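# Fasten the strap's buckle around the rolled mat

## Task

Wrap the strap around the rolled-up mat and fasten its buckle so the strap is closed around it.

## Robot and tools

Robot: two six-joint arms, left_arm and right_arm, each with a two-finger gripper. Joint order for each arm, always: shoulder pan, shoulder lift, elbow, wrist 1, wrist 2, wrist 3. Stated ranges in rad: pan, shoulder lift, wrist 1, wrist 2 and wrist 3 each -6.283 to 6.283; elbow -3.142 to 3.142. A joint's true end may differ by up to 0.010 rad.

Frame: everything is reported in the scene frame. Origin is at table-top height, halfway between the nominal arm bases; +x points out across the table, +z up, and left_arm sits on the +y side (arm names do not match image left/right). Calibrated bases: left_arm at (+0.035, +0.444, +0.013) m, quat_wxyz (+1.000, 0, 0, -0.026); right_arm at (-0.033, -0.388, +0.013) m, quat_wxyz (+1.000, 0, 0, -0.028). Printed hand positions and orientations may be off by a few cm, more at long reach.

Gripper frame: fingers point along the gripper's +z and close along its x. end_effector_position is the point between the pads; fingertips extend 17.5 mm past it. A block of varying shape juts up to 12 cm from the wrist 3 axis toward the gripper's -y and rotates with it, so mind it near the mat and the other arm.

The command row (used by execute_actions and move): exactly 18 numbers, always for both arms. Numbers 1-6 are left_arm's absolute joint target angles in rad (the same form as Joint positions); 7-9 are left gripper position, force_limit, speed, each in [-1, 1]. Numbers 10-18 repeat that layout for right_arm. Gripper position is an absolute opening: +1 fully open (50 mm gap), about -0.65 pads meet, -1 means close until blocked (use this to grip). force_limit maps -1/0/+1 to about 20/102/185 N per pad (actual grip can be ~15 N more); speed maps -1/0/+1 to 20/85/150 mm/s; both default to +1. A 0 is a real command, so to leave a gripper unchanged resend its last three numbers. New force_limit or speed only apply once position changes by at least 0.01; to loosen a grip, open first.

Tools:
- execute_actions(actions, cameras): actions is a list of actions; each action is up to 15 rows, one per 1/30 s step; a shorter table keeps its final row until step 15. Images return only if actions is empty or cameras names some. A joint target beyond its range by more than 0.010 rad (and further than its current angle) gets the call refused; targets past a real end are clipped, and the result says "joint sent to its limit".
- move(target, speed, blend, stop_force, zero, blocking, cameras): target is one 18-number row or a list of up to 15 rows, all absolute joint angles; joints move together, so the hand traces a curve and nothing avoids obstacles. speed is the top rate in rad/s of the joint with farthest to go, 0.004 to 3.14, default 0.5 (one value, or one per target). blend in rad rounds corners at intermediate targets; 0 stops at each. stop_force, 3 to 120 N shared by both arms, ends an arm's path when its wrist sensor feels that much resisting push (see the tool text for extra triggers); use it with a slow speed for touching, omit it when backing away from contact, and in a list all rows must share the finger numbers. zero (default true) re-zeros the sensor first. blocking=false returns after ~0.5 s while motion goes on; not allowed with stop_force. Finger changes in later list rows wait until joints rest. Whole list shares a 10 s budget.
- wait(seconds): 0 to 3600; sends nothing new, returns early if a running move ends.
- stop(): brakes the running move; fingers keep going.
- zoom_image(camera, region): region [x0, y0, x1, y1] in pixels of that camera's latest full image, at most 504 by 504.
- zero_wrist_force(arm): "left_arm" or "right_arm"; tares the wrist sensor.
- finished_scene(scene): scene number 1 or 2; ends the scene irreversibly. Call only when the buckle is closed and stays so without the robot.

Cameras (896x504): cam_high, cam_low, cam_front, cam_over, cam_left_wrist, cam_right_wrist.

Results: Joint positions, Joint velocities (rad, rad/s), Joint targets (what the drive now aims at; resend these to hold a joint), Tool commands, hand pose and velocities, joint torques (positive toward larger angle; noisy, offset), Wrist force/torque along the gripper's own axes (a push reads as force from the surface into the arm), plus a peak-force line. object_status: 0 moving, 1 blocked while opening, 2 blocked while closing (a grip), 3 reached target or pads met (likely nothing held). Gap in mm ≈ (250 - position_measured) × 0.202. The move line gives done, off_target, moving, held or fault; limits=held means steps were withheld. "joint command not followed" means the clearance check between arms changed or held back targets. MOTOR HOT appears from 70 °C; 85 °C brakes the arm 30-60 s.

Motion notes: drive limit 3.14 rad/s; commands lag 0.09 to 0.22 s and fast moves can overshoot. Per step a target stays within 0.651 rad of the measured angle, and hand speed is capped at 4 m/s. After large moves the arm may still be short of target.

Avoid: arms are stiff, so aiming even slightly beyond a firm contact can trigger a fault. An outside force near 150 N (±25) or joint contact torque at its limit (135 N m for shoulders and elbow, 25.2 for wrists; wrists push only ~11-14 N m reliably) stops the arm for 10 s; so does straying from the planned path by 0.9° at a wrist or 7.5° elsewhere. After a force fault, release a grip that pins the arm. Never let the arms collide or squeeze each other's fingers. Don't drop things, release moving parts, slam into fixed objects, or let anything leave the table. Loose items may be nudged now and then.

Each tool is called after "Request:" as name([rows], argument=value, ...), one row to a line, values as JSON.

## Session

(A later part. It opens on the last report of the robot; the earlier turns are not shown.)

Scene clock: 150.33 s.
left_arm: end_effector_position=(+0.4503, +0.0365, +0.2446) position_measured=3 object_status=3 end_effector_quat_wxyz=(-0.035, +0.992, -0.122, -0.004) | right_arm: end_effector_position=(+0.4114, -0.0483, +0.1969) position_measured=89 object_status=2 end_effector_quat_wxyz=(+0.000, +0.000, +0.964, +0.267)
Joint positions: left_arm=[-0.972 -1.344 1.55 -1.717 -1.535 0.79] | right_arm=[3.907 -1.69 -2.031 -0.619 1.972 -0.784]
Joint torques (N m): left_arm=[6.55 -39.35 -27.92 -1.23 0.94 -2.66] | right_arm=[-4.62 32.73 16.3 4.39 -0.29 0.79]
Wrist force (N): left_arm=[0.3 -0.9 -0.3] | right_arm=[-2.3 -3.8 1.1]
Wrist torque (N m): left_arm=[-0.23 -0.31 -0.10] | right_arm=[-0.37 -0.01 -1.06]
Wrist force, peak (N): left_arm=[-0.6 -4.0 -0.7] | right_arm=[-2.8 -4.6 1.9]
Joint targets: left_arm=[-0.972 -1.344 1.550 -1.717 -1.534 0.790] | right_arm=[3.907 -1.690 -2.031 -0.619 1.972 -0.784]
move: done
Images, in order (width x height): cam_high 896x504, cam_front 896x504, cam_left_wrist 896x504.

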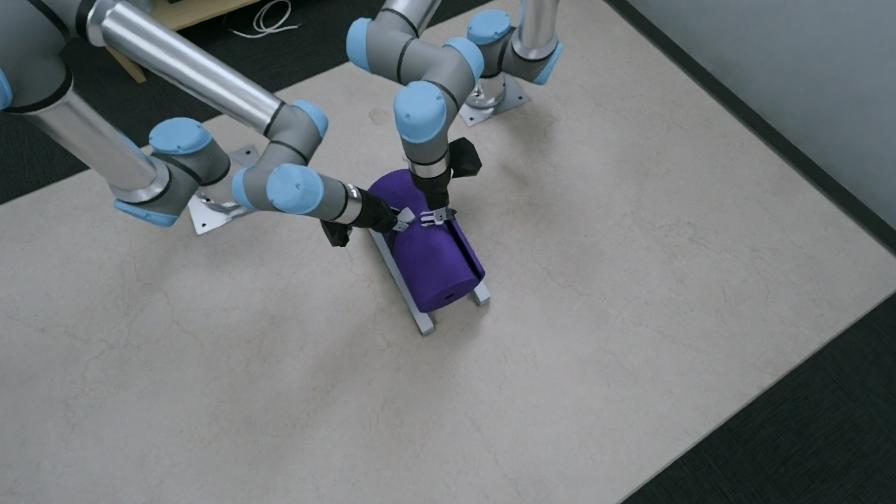

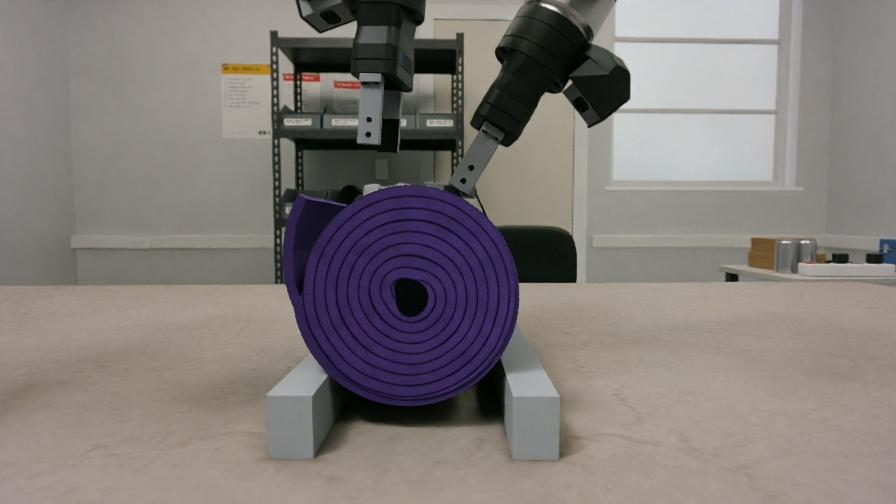

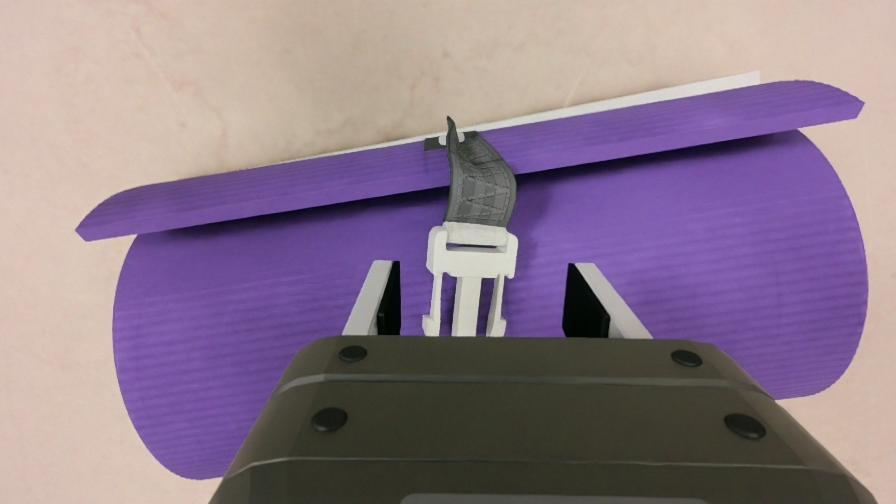

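Request:
move(target=[-0.9718,-1.3127,1.6427,-1.8409,-1.5344,0.7899,1,0,-0.9,3.9074,-1.6898,-2.0306,-0.6189,1.9721,-0.7841,-1,0.2,-0.95], speed=0.12, stop_force=15, cameras=["cam_left_wrist","cam_front"])

Scene clock: 173.97 s.
left_arm: end_effector_position=(+0.4503, +0.0366, +0.1946) position_measured=3 object_status=3 end_effector_quat_wxyz=(-0.035, +0.992, -0.122, -0.004) | right_arm: end_effector_position=(+0.4114, -0.0483, +0.1969) position_measured=89 object_status=2 end_effector_quat_wxyz=(+0.000, +0.000, +0.964, +0.267)
Joint positions: left_arm=[-0.972 -1.313 1.643 -1.841 -1.534 0.79] | right_arm=[3.907 -1.69 -2.031 -0.619 1.972 -0.784]
Joint torques (N m): left_arm=[6.92 -47.5 -30.95 -0.11 1.5 -2.5] | right_arm=[-4.59 36.95 15.95 3.73 -0.27 0.76]
Wrist force (N): left_arm=[0.3 -1.0 -0.2] | right_arm=[-1.7 -3.7 0.6]
Wrist torque (N m): left_arm=[-0.24 -0.31 -0.09] | right_arm=[-0.40 -0.05 -1.06]
Wrist force, peak (N): left_arm=[0.3 -1.1 -1.3] | right_arm=[-2.8 -4.6 2.0]
Joint targets: left_arm=[-0.972 -1.313 1.643 -1.841 -1.534 0.790] | right_arm=[3.907 -1.690 -2.031 -0.619 1.972 -0.784]
move: done
Images, in order (width x height): cam_front 896x504, cam_left_wrist 896x504.

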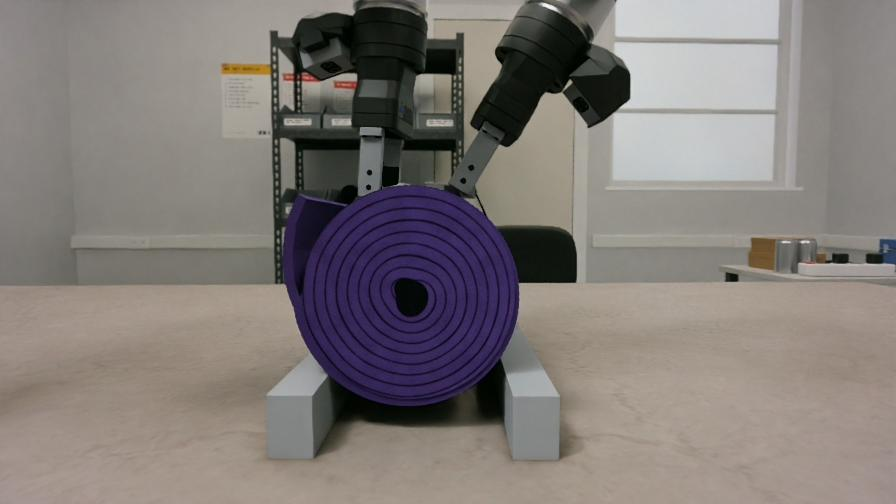

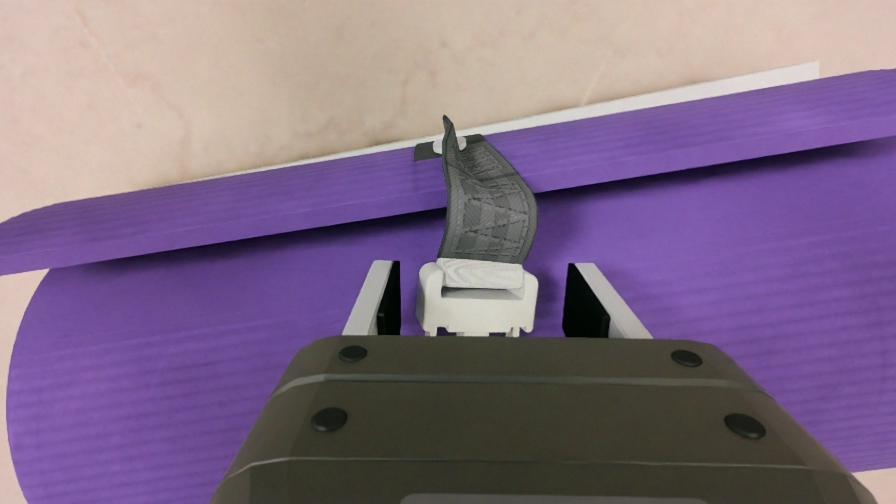

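Request:
move([
  [-0.9718,-1.3127,1.6427,-1.8409,-1.5344,0.7899,-1,0.2,-0.95,3.9074,-1.6898,-2.0306,-0.6189,1.9721,-0.7841,-1,0.2,-0.95],
  [-0.9718,-1.3439,1.61,-1.777,-1.5344,0.7899,-1,0.2,-0.95,3.9074,-1.6898,-2.0306,-0.6189,1.9721,-0.7841,-1,0.2,-0.95],
], speed=0.2, cameras=["cam_left_wrist","cam_front"])

Request:
zoom_image(camera="cam_left_wrist", region=[340, 160, 600, 350])

Request:
zoom_image(camera="cam_front", region=[320, 100, 520, 230])

Scene clock: 179.27 s.
left_arm: end_effector_position=(+0.4475, +0.0413, +0.2218) position_measured=85 object_status=2 end_effector_quat_wxyz=(-0.035, +0.992, -0.122, -0.004) | right_arm: end_effector_position=(+0.4114, -0.0483, +0.1969) position_measured=89 object_status=2 end_effector_quat_wxyz=(+0.000, +0.000, +0.964, +0.267)
Joint positions: left_arm=[-0.972 -1.344 1.61 -1.777 -1.534 0.79] | right_arm=[3.907 -1.69 -2.031 -0.619 1.972 -0.784]
Joint torques (N m): left_arm=[0.72 -32.17 -18.87 -4.85 -0.4 -2.53] | right_arm=[-4.43 37.02 16.18 3.3 -0.27 0.72]
Wrist force (N): left_arm=[0.3 -1.1 -0.3] | right_arm=[-1.9 -3.6 0.7]
Wrist torque (N m): left_arm=[-0.24 -0.30 -0.09] | right_arm=[-0.37 -0.03 -1.06]
Wrist force, peak (N): left_arm=[0.1 -1.5 -1.4] | right_arm=[-2.9 -4.7 1.9]
Joint targets: left_arm=[-0.972 -1.344 1.610 -1.777 -1.534 0.790] | right_arm=[3.907 -1.690 -2.031 -0.619 1.972 -0.784]
move: done
Images, in order (width x height): cam_front 896x504, cam_left_wrist 896x504.

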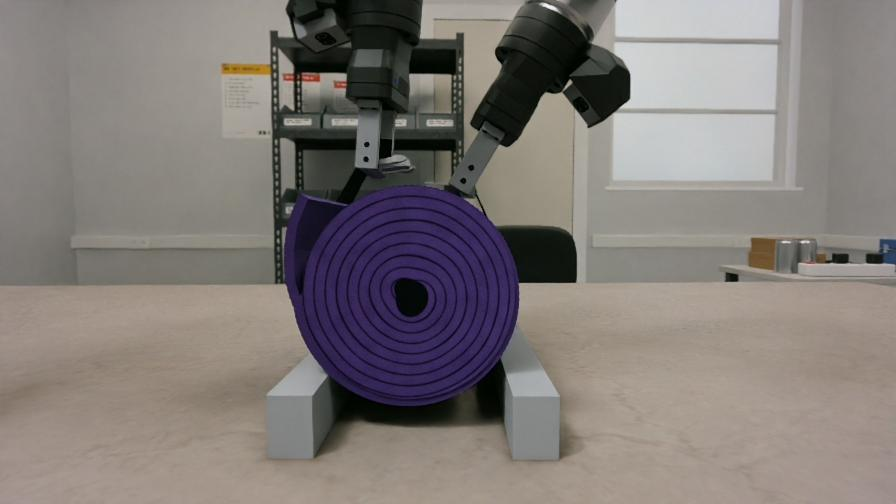

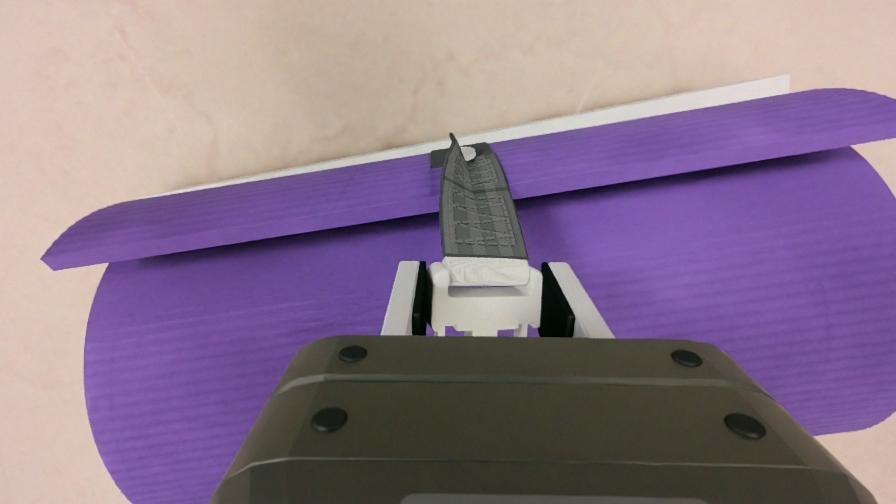

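Scaled by 1.938.

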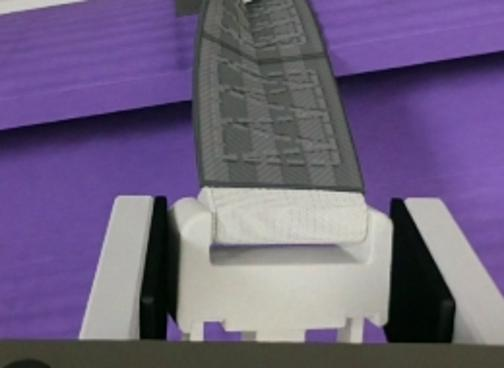

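Scaled by 2.520.

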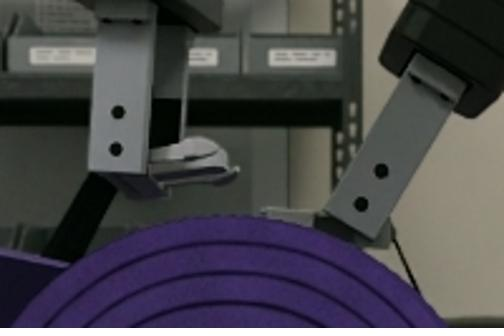

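Request:
move(target=[-1.0097,-1.4094,1.7394,-1.8396,-1.5367,0.5082,-1,0.2,-0.95,3.9074,-1.6898,-2.0306,-0.6189,1.9721,-0.7841,-1,0.2,-0.95], speed=0.3, cameras=["cam_left_wrist","cam_front","cam_over"])

Request:
zoom_image(camera="cam_left_wrist", region=[340, 160, 600, 350])

Request:
zoom_image(camera="cam_front", region=[340, 140, 480, 220])

Scene clock: 187.33 s.
left_arm: end_effector_position=(+0.4143, +0.0562, +0.2031) position_measured=85 object_status=2 end_effector_quat_wxyz=(-0.035, +0.999, +0.000, +0.000) | right_arm: end_effector_position=(+0.4114, -0.0483, +0.1969) position_measured=89 object_status=2 end_effector_quat_wxyz=(+0.000, +0.000, +0.964, +0.267)
Joint positions: left_arm=[-1.01 -1.409 1.739 -1.84 -1.537 0.508] | right_arm=[3.907 -1.69 -2.031 -0.619 1.972 -0.784]
Joint torques (N m): left_arm=[9.91 -27.13 -28.1 0.05 -1.5 0.47] | right_arm=[-4.52 36.98 15.92 3.4 -0.26 0.65]
Wrist force (N): left_arm=[1.1 -0.8 0.1] | right_arm=[-2.2 -4.3 1.3]
Wrist torque (N m): left_arm=[-0.21 -0.30 -0.08] | right_arm=[-0.38 -0.03 -1.07]
Wrist force, peak (N): left_arm=[1.2 -1.0 -0.9] | right_arm=[-2.8 -4.7 1.8]
Joint targets: left_arm=[-1.010 -1.409 1.739 -1.840 -1.537 0.508] | right_arm=[3.907 -1.690 -2.031 -0.619 1.972 -0.784]
move: done
Images, in order (width x height): cam_front 896x504, cam_over 896x504, cam_left_wrist 896x504.

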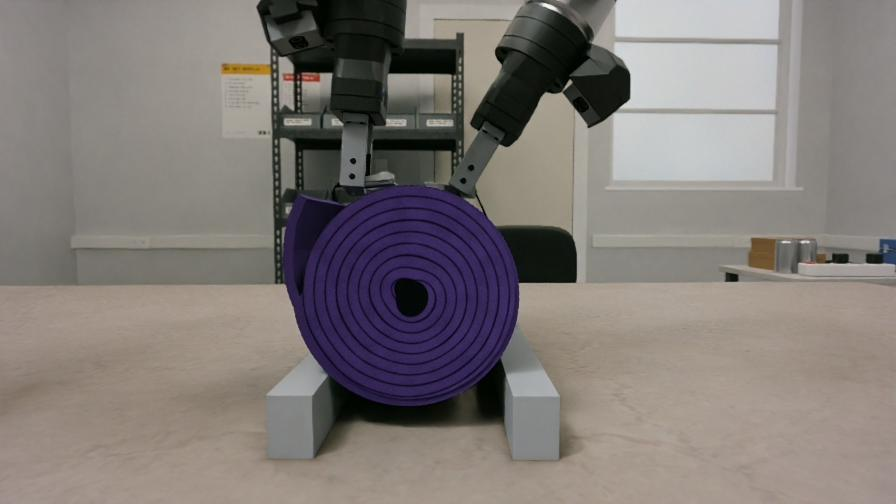

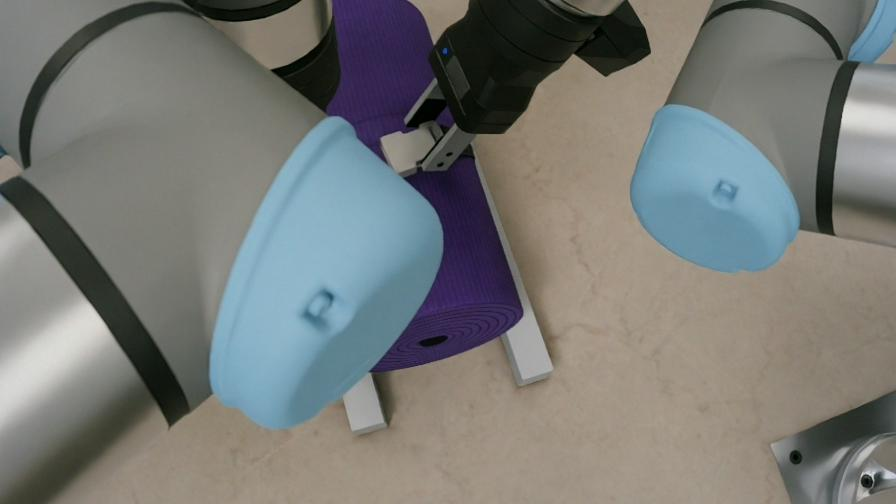

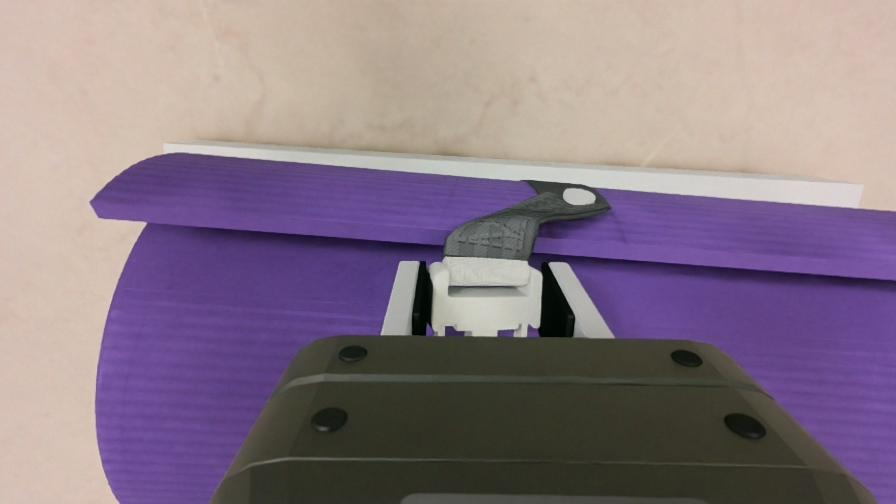

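Scaled by 1.938.

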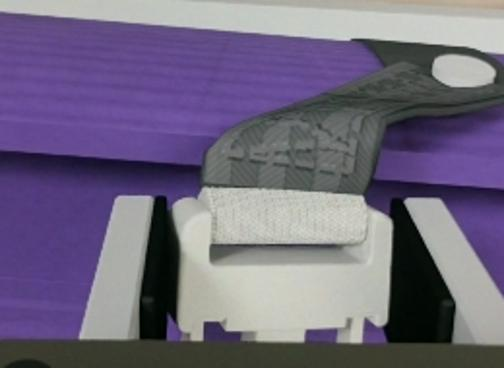

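Scaled by 3.600.

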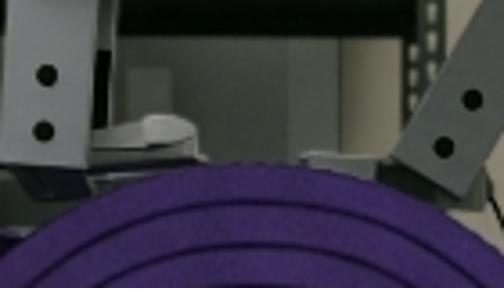

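Request:
move([
  [-0.9718,-1.3439,1.61,-1.777,-1.5344,0.7899,-1,0.2,-0.95,3.9074,-1.6898,-2.0306,-0.6189,1.9721,-0.7841,-1,0.2,-0.95],
  [-0.9718,-1.3127,1.6400,-1.8382,-1.5344,0.7899,-1,0.2,-0.95,3.9074,-1.6898,-2.0306,-0.6189,1.9721,-0.7841,-1,0.2,-0.95],
  [-0.9718,-1.3127,1.6400,-1.8382,-1.5344,0.7899,1,0,-0.9,3.9074,-1.6898,-2.0306,-0.6189,1.9721,-0.7841,-1,0.2,-0.95],
  [-0.9718,-1.3439,1.6,-1.767,-1.5344,0.7899,1,0,-0.9,3.9074,-1.6898,-2.0306,-0.6189,1.9721,-0.7841,-1,0.2,-0.95],
  [-0.8646,-1.4052,1.761,-2.0573,-1.7583,0.8843,1,0,-0.9,3.9074,-1.6898,-2.0306,-0.6189,1.9721,-0.7841,-1,0.2,-0.95],
], speed=[0.3,0.1,0.3,0.25,0.25], cameras=["cam_left_wrist","cam_front"])

Scene clock: 230.70 s.
left_arm: end_effector_position=(+0.4495, +0.0434, +0.2184) position_measured=3 object_status=3 end_effector_quat_wxyz=(+0.112, +0.986, -0.120, -0.022) | right_arm: end_effector_position=(+0.4114, -0.0483, +0.1969) position_measured=89 object_status=2 end_effector_quat_wxyz=(+0.000, +0.000, +0.964, +0.267)
Joint positions: left_arm=[-0.864 -1.405 1.761 -2.057 -1.758 0.884] | right_arm=[3.907 -1.69 -2.031 -0.619 1.972 -0.784]
Joint torques (N m): left_arm=[-9.66 -27.34 -28.78 -1.77 0.89 -2.64] | right_arm=[-4.16 36.61 16.38 3.3 -0.17 0.64]
Wrist force (N): left_arm=[0.2 -1.6 -0.1] | right_arm=[-2.0 -3.5 0.4]
Wrist torque (N m): left_arm=[-0.33 -0.28 -0.12] | right_arm=[-0.36 0.00 -1.06]
Wrist force, peak (N): left_arm=[0.3 -2.3 0.0] | right_arm=[-2.8 -4.7 1.9]
Joint targets: left_arm=[-0.865 -1.405 1.761 -2.057 -1.758 0.884] | right_arm=[3.907 -1.690 -2.031 -0.619 1.972 -0.784]
move: done
Images, in order (width x height): cam_front 896x504, cam_left_wrist 896x504.

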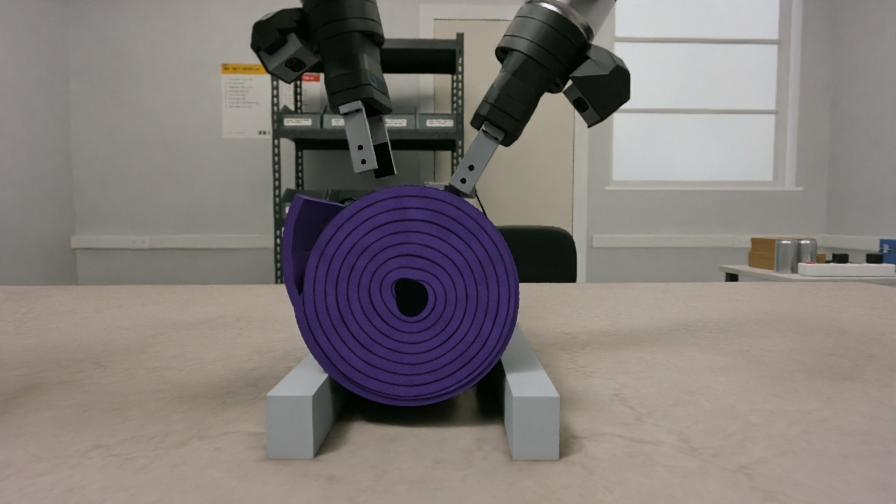

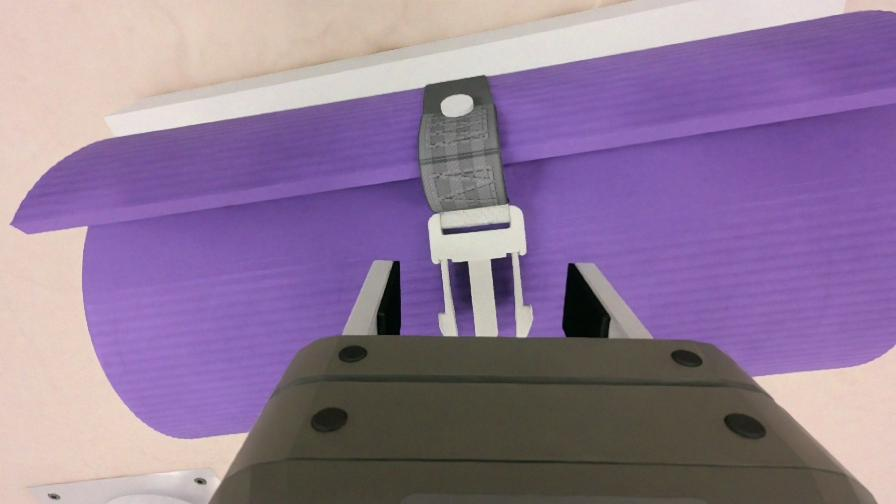

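Request:
move(target=[-0.8646,-1.3752,1.7910,-2.1173,-1.7583,0.8843,1,0,-0.9,3.9074,-1.6898,-2.0306,-0.6189,1.9721,-0.7841,-1,0.2,-0.95], speed=0.12, stop_force=15, cameras=["cam_left_wrist","cam_front"])

Request:
zoom_image(camera="cam_front", region=[320, 140, 480, 220])

Scene clock: 241.10 s.
left_arm: end_effector_position=(+0.4517, +0.0404, +0.1943) position_measured=3 object_status=3 end_effector_quat_wxyz=(+0.112, +0.986, -0.120, -0.022) | right_arm: end_effector_position=(+0.4114, -0.0483, +0.1969) position_measured=89 object_status=2 end_effector_quat_wxyz=(+0.000, +0.000, +0.964, +0.267)
Joint positions: left_arm=[-0.865 -1.375 1.791 -2.117 -1.758 0.884] | right_arm=[3.907 -1.69 -2.031 -0.619 1.972 -0.784]
Joint torques (N m): left_arm=[-8.18 -44.2 -30.33 -0.73 -1.69 -2.35] | right_arm=[-3.79 36.98 15.74 3.36 -0.06 0.74]
Wrist force (N): left_arm=[0.4 -1.6 0.0] | right_arm=[-2.0 -3.7 0.9]
Wrist torque (N m): left_arm=[-0.33 -0.30 -0.12] | right_arm=[-0.37 -0.02 -1.06]
Wrist force, peak (N): left_arm=[0.2 -1.9 0.7] | right_arm=[-3.0 -4.5 2.0]
Joint targets: left_arm=[-0.865 -1.375 1.791 -2.117 -1.758 0.884] | right_arm=[3.907 -1.690 -2.031 -0.619 1.972 -0.784]
move: done
Images, in order (width x height): cam_front 896x504, cam_left_wrist 896x504.

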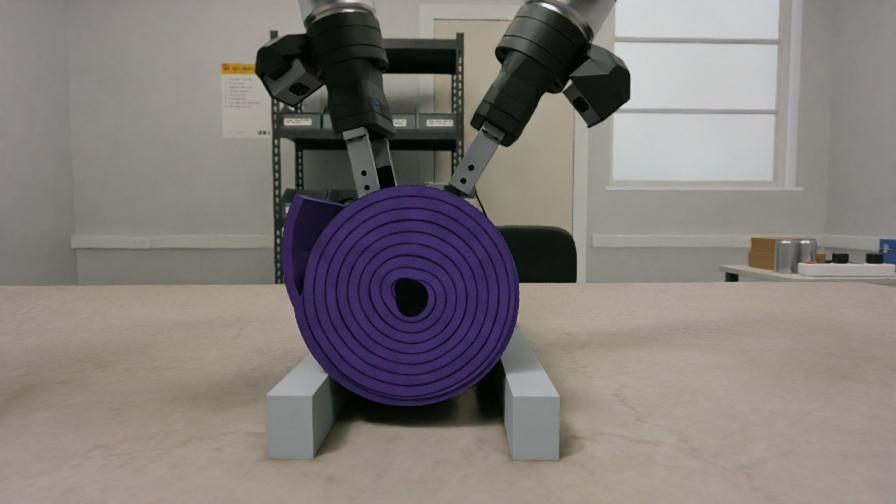

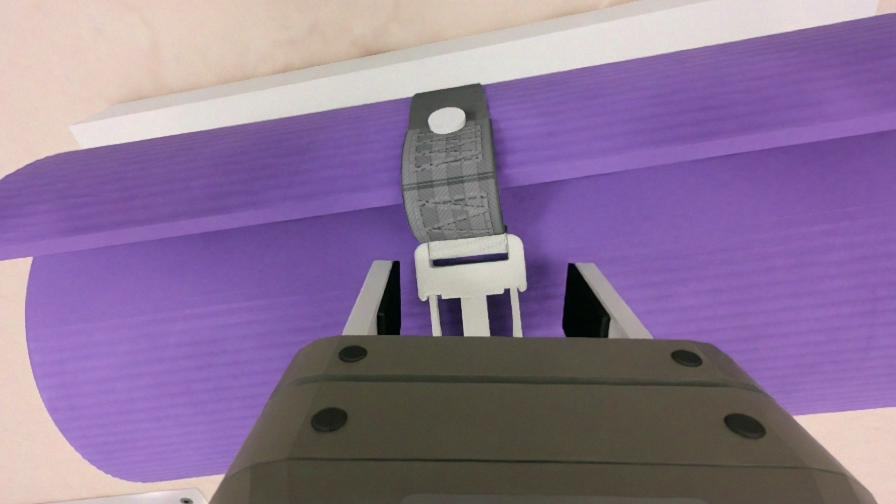

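Scaled by 3.150.

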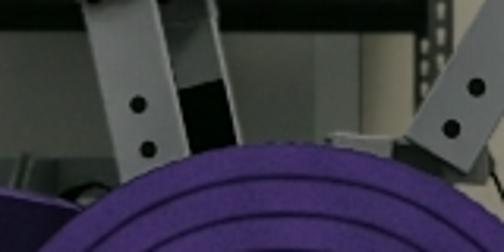

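Request:
move([
  [-0.8613,-1.381,1.8006,-2.1211,-1.7581,0.8876,1,0,-0.9,3.9074,-1.6898,-2.0306,-0.6189,1.9721,-0.7841,-1,0.2,-0.95],
  [-0.8613,-1.381,1.8006,-2.1211,-1.7581,0.8876,-1,0.2,-0.95,3.9074,-1.6898,-2.0306,-0.6189,1.9721,-0.7841,-1,0.2,-0.95],
  [-0.8613,-1.411,1.7706,-2.0611,-1.7581,0.8876,-1,0.2,-0.95,3.9074,-1.6898,-2.0306,-0.6189,1.9721,-0.7841,-1,0.2,-0.95],
], speed=[0.1,0.2,0.2], cameras=["cam_left_wrist","cam_front"])

Request:
zoom_image(camera="cam_left_wrist", region=[340, 160, 600, 350])

Request:
zoom_image(camera="cam_front", region=[320, 110, 480, 200])

Scene clock: 252.90 s.
left_arm: end_effector_position=(+0.4490, +0.0470, +0.2174) position_measured=252 object_status=3 end_effector_quat_wxyz=(+0.112, +0.986, -0.120, -0.021) | right_arm: end_effector_position=(+0.4114, -0.0483, +0.1969) position_measured=89 object_status=2 end_effector_quat_wxyz=(+0.000, +0.000, +0.964, +0.267)
Joint positions: left_arm=[-0.861 -1.411 1.771 -2.061 -1.758 0.888] | right_arm=[3.907 -1.69 -2.031 -0.619 1.972 -0.784]
Joint torques (N m): left_arm=[-7.06 -27.58 -17.27 -5.83 1.38 -2.56] | right_arm=[-3.95 36.67 16.25 3.41 -0.04 0.7]
Wrist force (N): left_arm=[0.1 -1.7 -0.3] | right_arm=[-1.9 -3.5 0.5]
Wrist torque (N m): left_arm=[-0.34 -0.26 -0.15] | right_arm=[-0.37 0.00 -1.06]
Wrist force, peak (N): left_arm=[0.4 -2.0 1.7] | right_arm=[-2.9 -4.6 1.8]
Joint targets: left_arm=[-0.861 -1.411 1.771 -2.061 -1.758 0.888] | right_arm=[3.907 -1.690 -2.031 -0.619 1.972 -0.784]
move: done
Images, in order (width x height): cam_front 896x504, cam_left_wrist 896x504.

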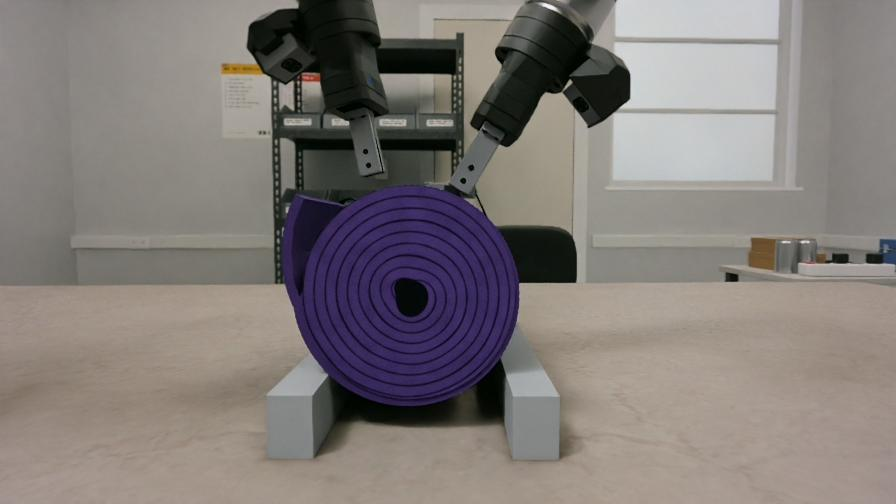

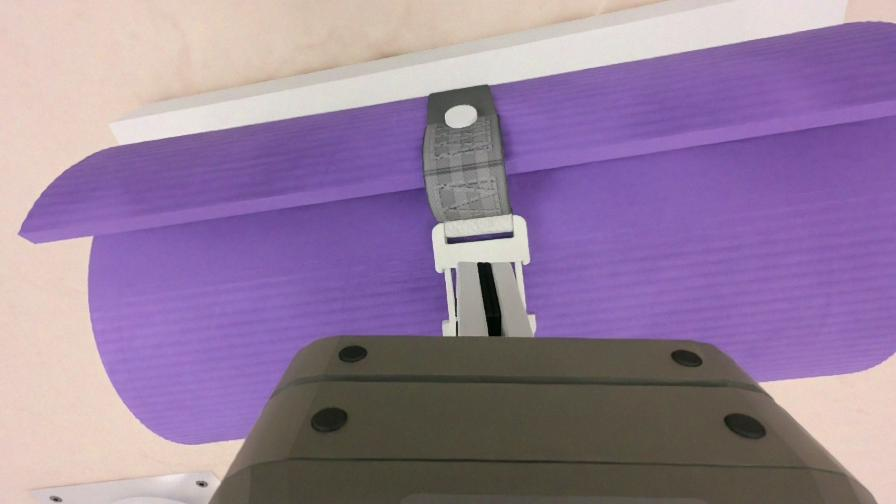

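Scaled by 1.938.

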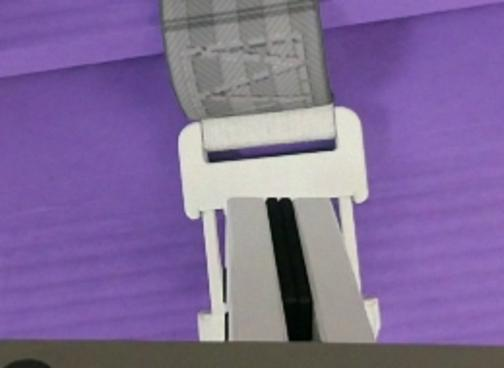

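Scaled by 3.150.

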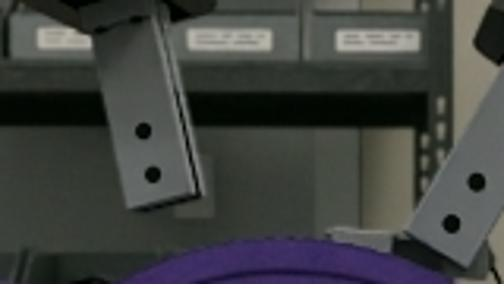

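Request:
move([
  [-0.8613,-1.441,1.7406,-2.0011,-1.7581,0.8876,-1,0.2,-0.95,3.9074,-1.6898,-2.0306,-0.6189,1.9721,-0.7841,-1,0.2,-0.95],
  [-0.8613,-1.441,1.7406,-2.0011,-1.7581,0.8876,1,0,-0.9,3.9074,-1.6898,-2.0306,-0.6189,1.9721,-0.7841,-1,0.2,-0.95],
  [-0.768,-1.4159,1.8902,-2.3024,-1.9697,0.9474,1,0,-0.9,3.9074,-1.6898,-2.0306,-0.6189,1.9721,-0.7841,-1,0.2,-0.95],
], speed=0.25, cameras=["cam_left_wrist","cam_front"])

Scene clock: 278.70 s.
left_arm: end_effector_position=(+0.4492, +0.0481, +0.2104) position_measured=3 object_status=3 end_effector_quat_wxyz=(+0.231, +0.965, -0.121, -0.035) | right_arm: end_effector_position=(+0.4114, -0.0483, +0.1969) position_measured=89 object_status=2 end_effector_quat_wxyz=(+0.000, +0.000, +0.964, +0.267)
Joint positions: left_arm=[-0.768 -1.416 1.89 -2.302 -1.97 0.947] | right_arm=[3.907 -1.69 -2.031 -0.619 1.972 -0.784]
Joint torques (N m): left_arm=[-9.01 -39.64 -28.19 -1.81 0.59 -2.61] | right_arm=[-3.94 36.83 16.14 3.45 0.01 0.77]
Wrist force (N): left_arm=[0.4 -2.6 0.2] | right_arm=[-2.7 -4.6 1.6]
Wrist torque (N m): left_arm=[-0.47 -0.26 -0.20] | right_arm=[-0.42 0.01 -1.06]
Wrist force, peak (N): left_arm=[0.6 -2.3 2.2] | right_arm=[-2.9 -4.7 1.9]
Joint targets: left_arm=[-0.768 -1.416 1.890 -2.302 -1.970 0.947] | right_arm=[3.907 -1.690 -2.031 -0.619 1.972 -0.784]
move: done
Images, in order (width x height): cam_front 896x504, cam_left_wrist 896x504.

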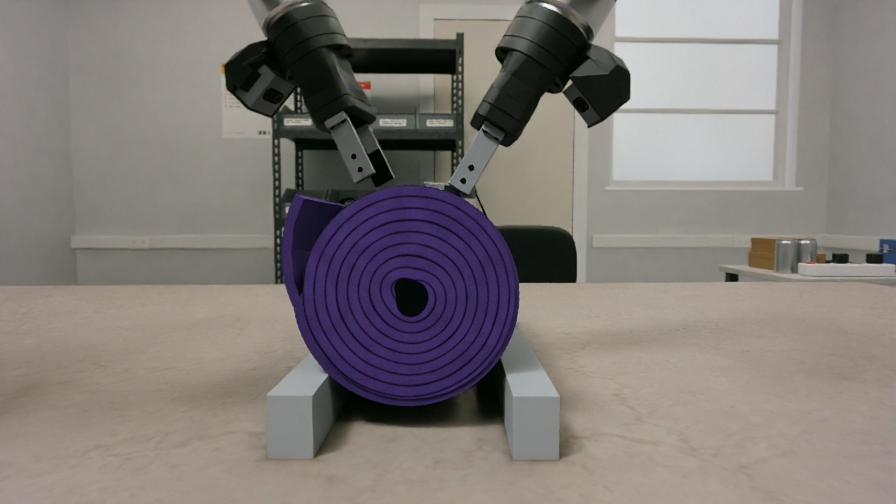

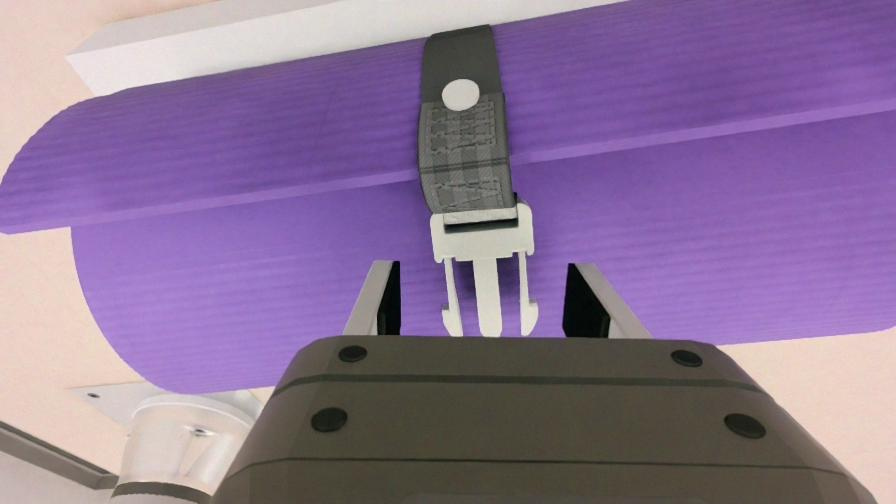

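Request:
move(target=[-0.768,-1.3859,1.9202,-2.3624,-1.9697,0.9474,1,0,-0.9,3.9074,-1.6898,-2.0306,-0.6189,1.9721,-0.7841,-1,0.2,-0.95], speed=0.12, stop_force=10, cameras=["cam_left_wrist","cam_front"])

Request:
zoom_image(camera="cam_left_wrist", region=[340, 190, 640, 350])

Request:
zoom_image(camera="cam_front", region=[320, 110, 480, 200])

Scene clock: 294.23 s.
left_arm: end_effector_position=(+0.4500, +0.0471, +0.1877) position_measured=3 object_status=3 end_effector_quat_wxyz=(+0.231, +0.965, -0.121, -0.035) | right_arm: end_effector_position=(+0.4114, -0.0483, +0.1969) position_measured=89 object_status=2 end_effector_quat_wxyz=(+0.000, +0.000, +0.964, +0.267)
Joint positions: left_arm=[-0.768 -1.386 1.92 -2.362 -1.97 0.947] | right_arm=[3.907 -1.69 -2.031 -0.619 1.972 -0.784]
Joint torques (N m): left_arm=[-9.3 -42.12 -30.51 -0.87 -1.53 -2.59] | right_arm=[-3.6 37.08 15.45 3.44 0.14 0.85]
Wrist force (N): left_arm=[0.3 -2.4 0.3] | right_arm=[-2.7 -4.5 1.6]
Wrist torque (N m): left_arm=[-0.45 -0.24 -0.20] | right_arm=[-0.41 0.01 -1.06]
Wrist force, peak (N): left_arm=[0.2 -2.9 0.7] | right_arm=[-2.8 -4.8 1.8]
Joint targets: left_arm=[-0.768 -1.386 1.920 -2.362 -1.970 0.947] | right_arm=[3.907 -1.690 -2.031 -0.619 1.972 -0.784]
move: done
Images, in order (width x height): cam_front 896x504, cam_left_wrist 896x504.

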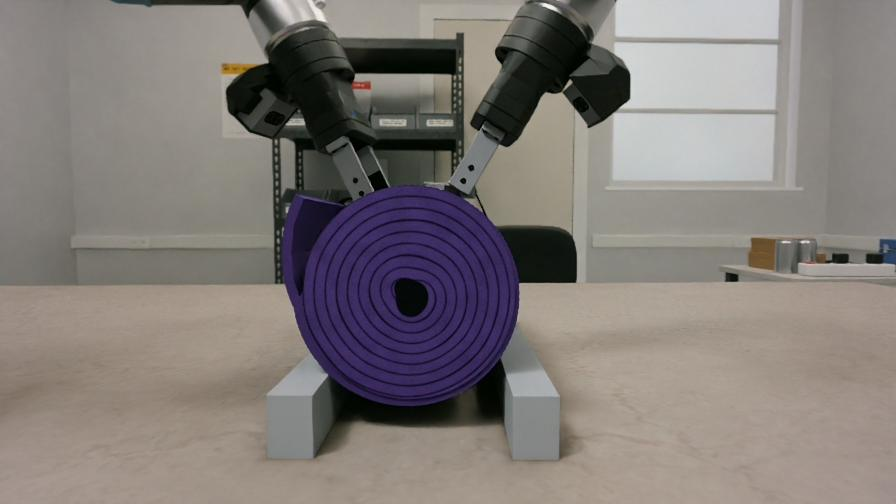

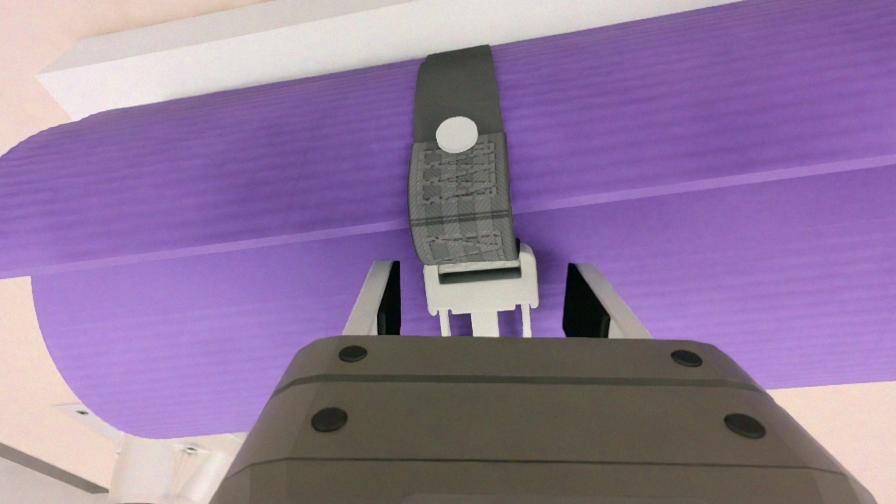

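Scaled by 1.680.

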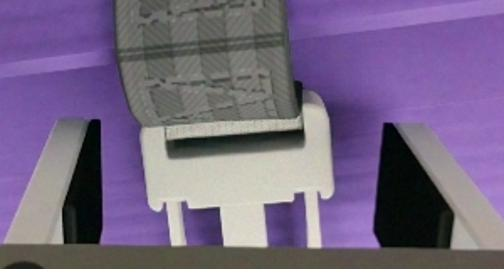

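Scaled by 3.150.

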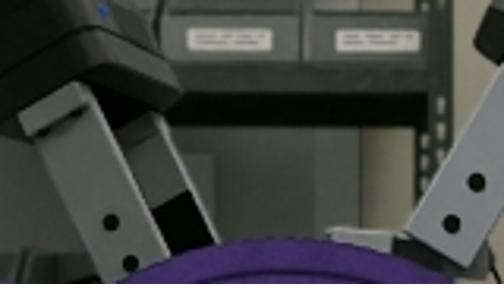

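Request:
move(target=[-0.768,-1.3804,1.9257,-2.3734,-1.9697,0.9474,1,0,-0.9,3.9074,-1.6898,-2.0306,-0.6189,1.9721,-0.7841,-1,0.2,-0.95], speed=0.03, stop_force=10)

Request:
move([
  [-0.768,-1.3804,1.9257,-2.3734,-1.9697,0.9474,-1,0.2,-0.95,3.9074,-1.6898,-2.0306,-0.6189,1.9721,-0.7841,-1,0.2,-0.95],
  [-0.768,-1.4159,1.8902,-2.3024,-1.9697,0.9474,-1,0.2,-0.95,3.9074,-1.6898,-2.0306,-0.6189,1.9721,-0.7841,-1,0.2,-0.95],
], speed=0.2, cameras=["cam_left_wrist","cam_front"])

Request:
zoom_image(camera="cam_front", region=[320, 110, 480, 200])

Scene clock: 301.73 s.
left_arm: end_effector_position=(+0.4500, +0.0471, +0.1835) position_measured=3 object_status=3 end_effector_quat_wxyz=(+0.231, +0.965, -0.121, -0.035) | right_arm: end_effector_position=(+0.4114, -0.0483, +0.1969) position_measured=89 object_status=2 end_effector_quat_wxyz=(+0.000, +0.000, +0.964, +0.267)
Joint positions: left_arm=[-0.768 -1.38 1.926 -2.373 -1.97 0.947] | right_arm=[3.907 -1.69 -2.031 -0.619 1.972 -0.784]
Joint torques (N m): left_arm=[-6.51 -37.53 -27.79 -0.97 0.9 -2.63] | right_arm=[-3.64 37.19 16.1 3.45 0.22 0.92]
Wrist force (N): left_arm=[0.3 -2.5 0.2] | right_arm=[-2.4 -4.1 1.3]
Wrist torque (N m): left_arm=[-0.46 -0.25 -0.20] | right_arm=[-0.39 0.00 -1.06]
Wrist force, peak (N): left_arm=[0.5 -2.8 0.3] | right_arm=[-2.8 -4.6 1.8]
Joint targets: left_arm=[-0.768 -1.380 1.926 -2.373 -1.970 0.947] | right_arm=[3.907 -1.690 -2.031 -0.619 1.972 -0.784]
move: done

Scene clock: 303.47 s.
left_arm: end_effector_position=(+0.4492, +0.0480, +0.2105) position_measured=89 object_status=2 end_effector_quat_wxyz=(+0.231, +0.965, -0.121, -0.035) | right_arm: end_effector_position=(+0.4114, -0.0483, +0.1969) position_measured=89 object_status=2 end_effector_quat_wxyz=(+0.000, +0.000, +0.964, +0.267)
Joint positions: left_arm=[-0.768 -1.416 1.89 -2.302 -1.97 0.947] | right_arm=[3.907 -1.69 -2.031 -0.619 1.972 -0.784]
Joint torques (N m): left_arm=[-6.6 -27.16 -17.58 -5.51 1.04 -2.42] | right_arm=[-3.26 36.57 15.68 3.58 0.34 0.8]
Wrist force (N): left_arm=[0.2 -2.5 0.1] | right_arm=[-2.1 -3.8 0.8]
Wrist torque (N m): left_arm=[-0.46 -0.24 -0.19] | right_arm=[-0.39 0.01 -1.06]
Wrist force, peak (N): left_arm=[0.3 -3.1 1.4] | right_arm=[-2.8 -4.6 1.8]
Joint targets: left_arm=[-0.768 -1.416 1.890 -2.302 -1.970 0.947] | right_arm=[3.907 -1.690 -2.031 -0.619 1.972 -0.784]
move: done
Images, in order (width x height): cam_front 896x504, cam_left_wrist 896x504.

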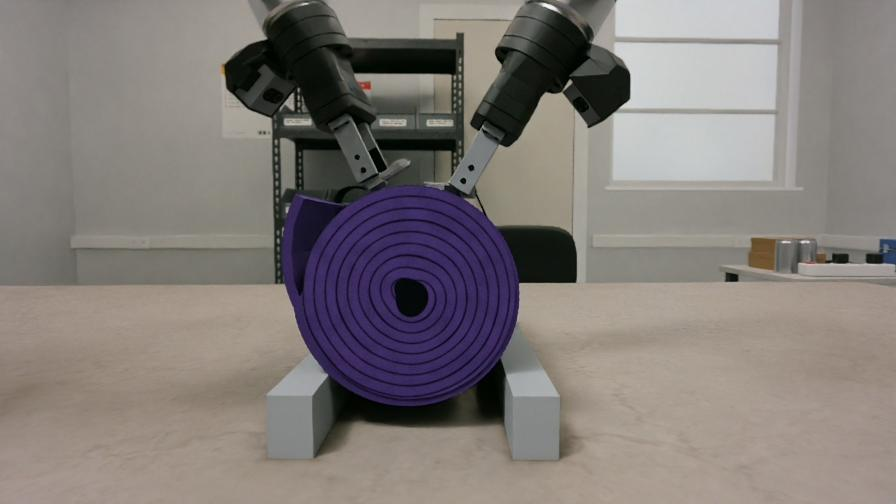

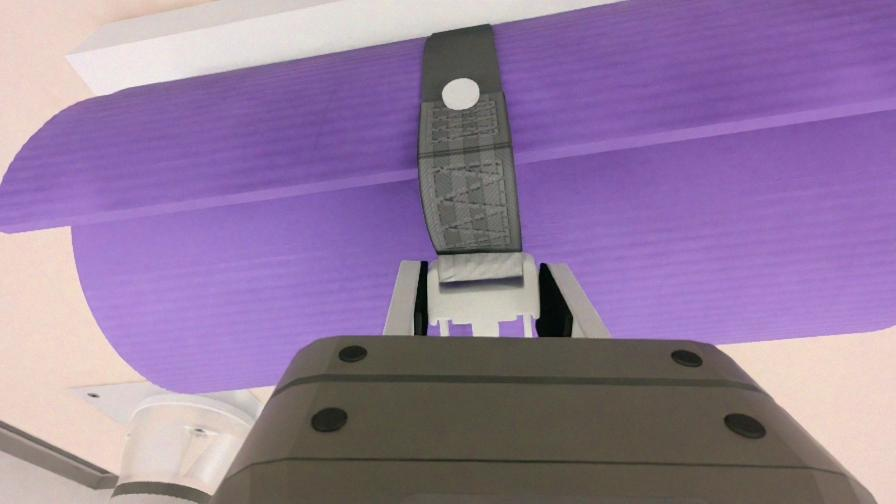

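Scaled by 3.150.

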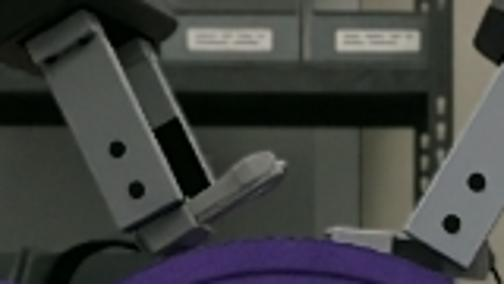

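Request:
move([
  [-0.768,-1.4459,1.8602,-2.2424,-1.9697,0.9474,-1,0.2,-0.95,3.9074,-1.6898,-2.0306,-0.6189,1.9721,-0.7841,-1,0.2,-0.95],
  [-1.0344,-1.409,1.622,-1.645,-1.498,0.4795,-1,0.2,-0.95,3.9074,-1.6898,-2.0306,-0.6189,1.9721,-0.7841,-1,0.2,-0.95],
  [-1.0344,-1.359,1.672,-1.745,-1.498,0.4795,-1,0.2,-0.95,3.9074,-1.6898,-2.0306,-0.6189,1.9721,-0.7841,-1,0.2,-0.95],
], speed=0.3, blend=[0.03,0,0], cameras=["cam_left_wrist","cam_front"])

Request:
zoom_image(camera="cam_left_wrist", region=[340, 160, 600, 350])

Request:
zoom_image(camera="cam_front", region=[340, 140, 480, 220])

Scene clock: 330.13 s.
left_arm: end_effector_position=(+0.4146, +0.0495, +0.2002) position_measured=89 object_status=2 end_effector_quat_wxyz=(-0.078, +0.997, +0.000, +0.000) | right_arm: end_effector_position=(+0.4114, -0.0484, +0.1969) position_measured=89 object_status=2 end_effector_quat_wxyz=(+0.000, +0.000, +0.964, +0.267)
Joint positions: left_arm=[-1.034 -1.359 1.672 -1.745 -1.498 0.48] | right_arm=[3.907 -1.69 -2.031 -0.619 1.972 -0.784]
Joint torques (N m): left_arm=[11.61 -40.1 -26.88 -1.2 2.29 -2.51] | right_arm=[-3.42 36.61 15.83 5.99 0.34 0.83]
Wrist force (N): left_arm=[0.5 -0.6 -0.3] | right_arm=[-0.6 -4.3 1.8]
Wrist torque (N m): left_arm=[-0.17 -0.30 -0.06] | right_arm=[-0.36 0.03 -1.01]
Wrist force, peak (N): left_arm=[2.1 0.7 7.3] | right_arm=[-2.0 -5.8 2.5]
Joint targets: left_arm=[-1.034 -1.359 1.672 -1.745 -1.498 0.480] | right_arm=[3.907 -1.690 -2.031 -0.619 1.972 -0.784]
move: done
Images, in order (width x height): cam_front 896x504, cam_left_wrist 896x504.

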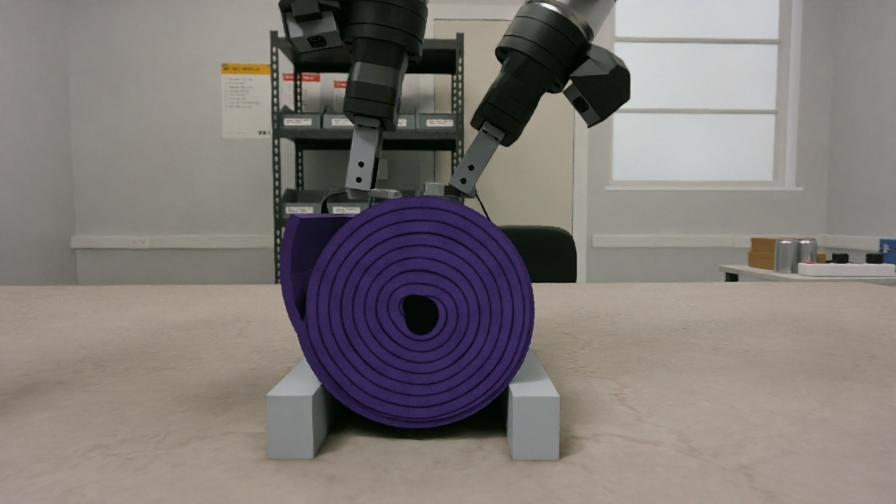

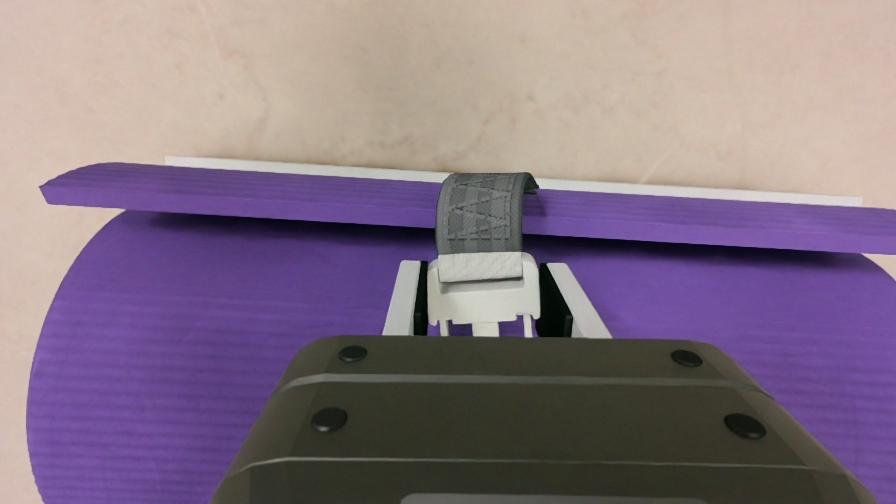

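Scaled by 1.938.

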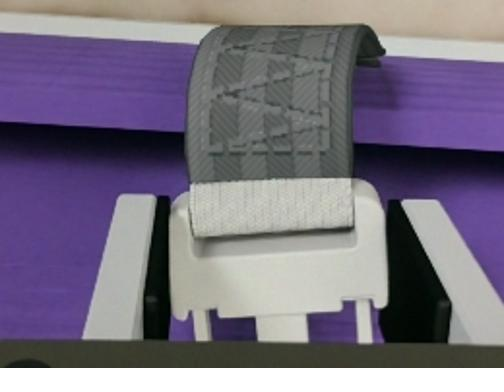

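Scaled by 3.600.

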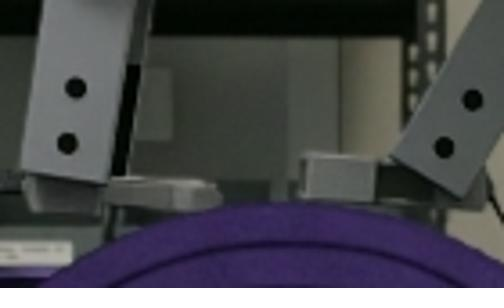

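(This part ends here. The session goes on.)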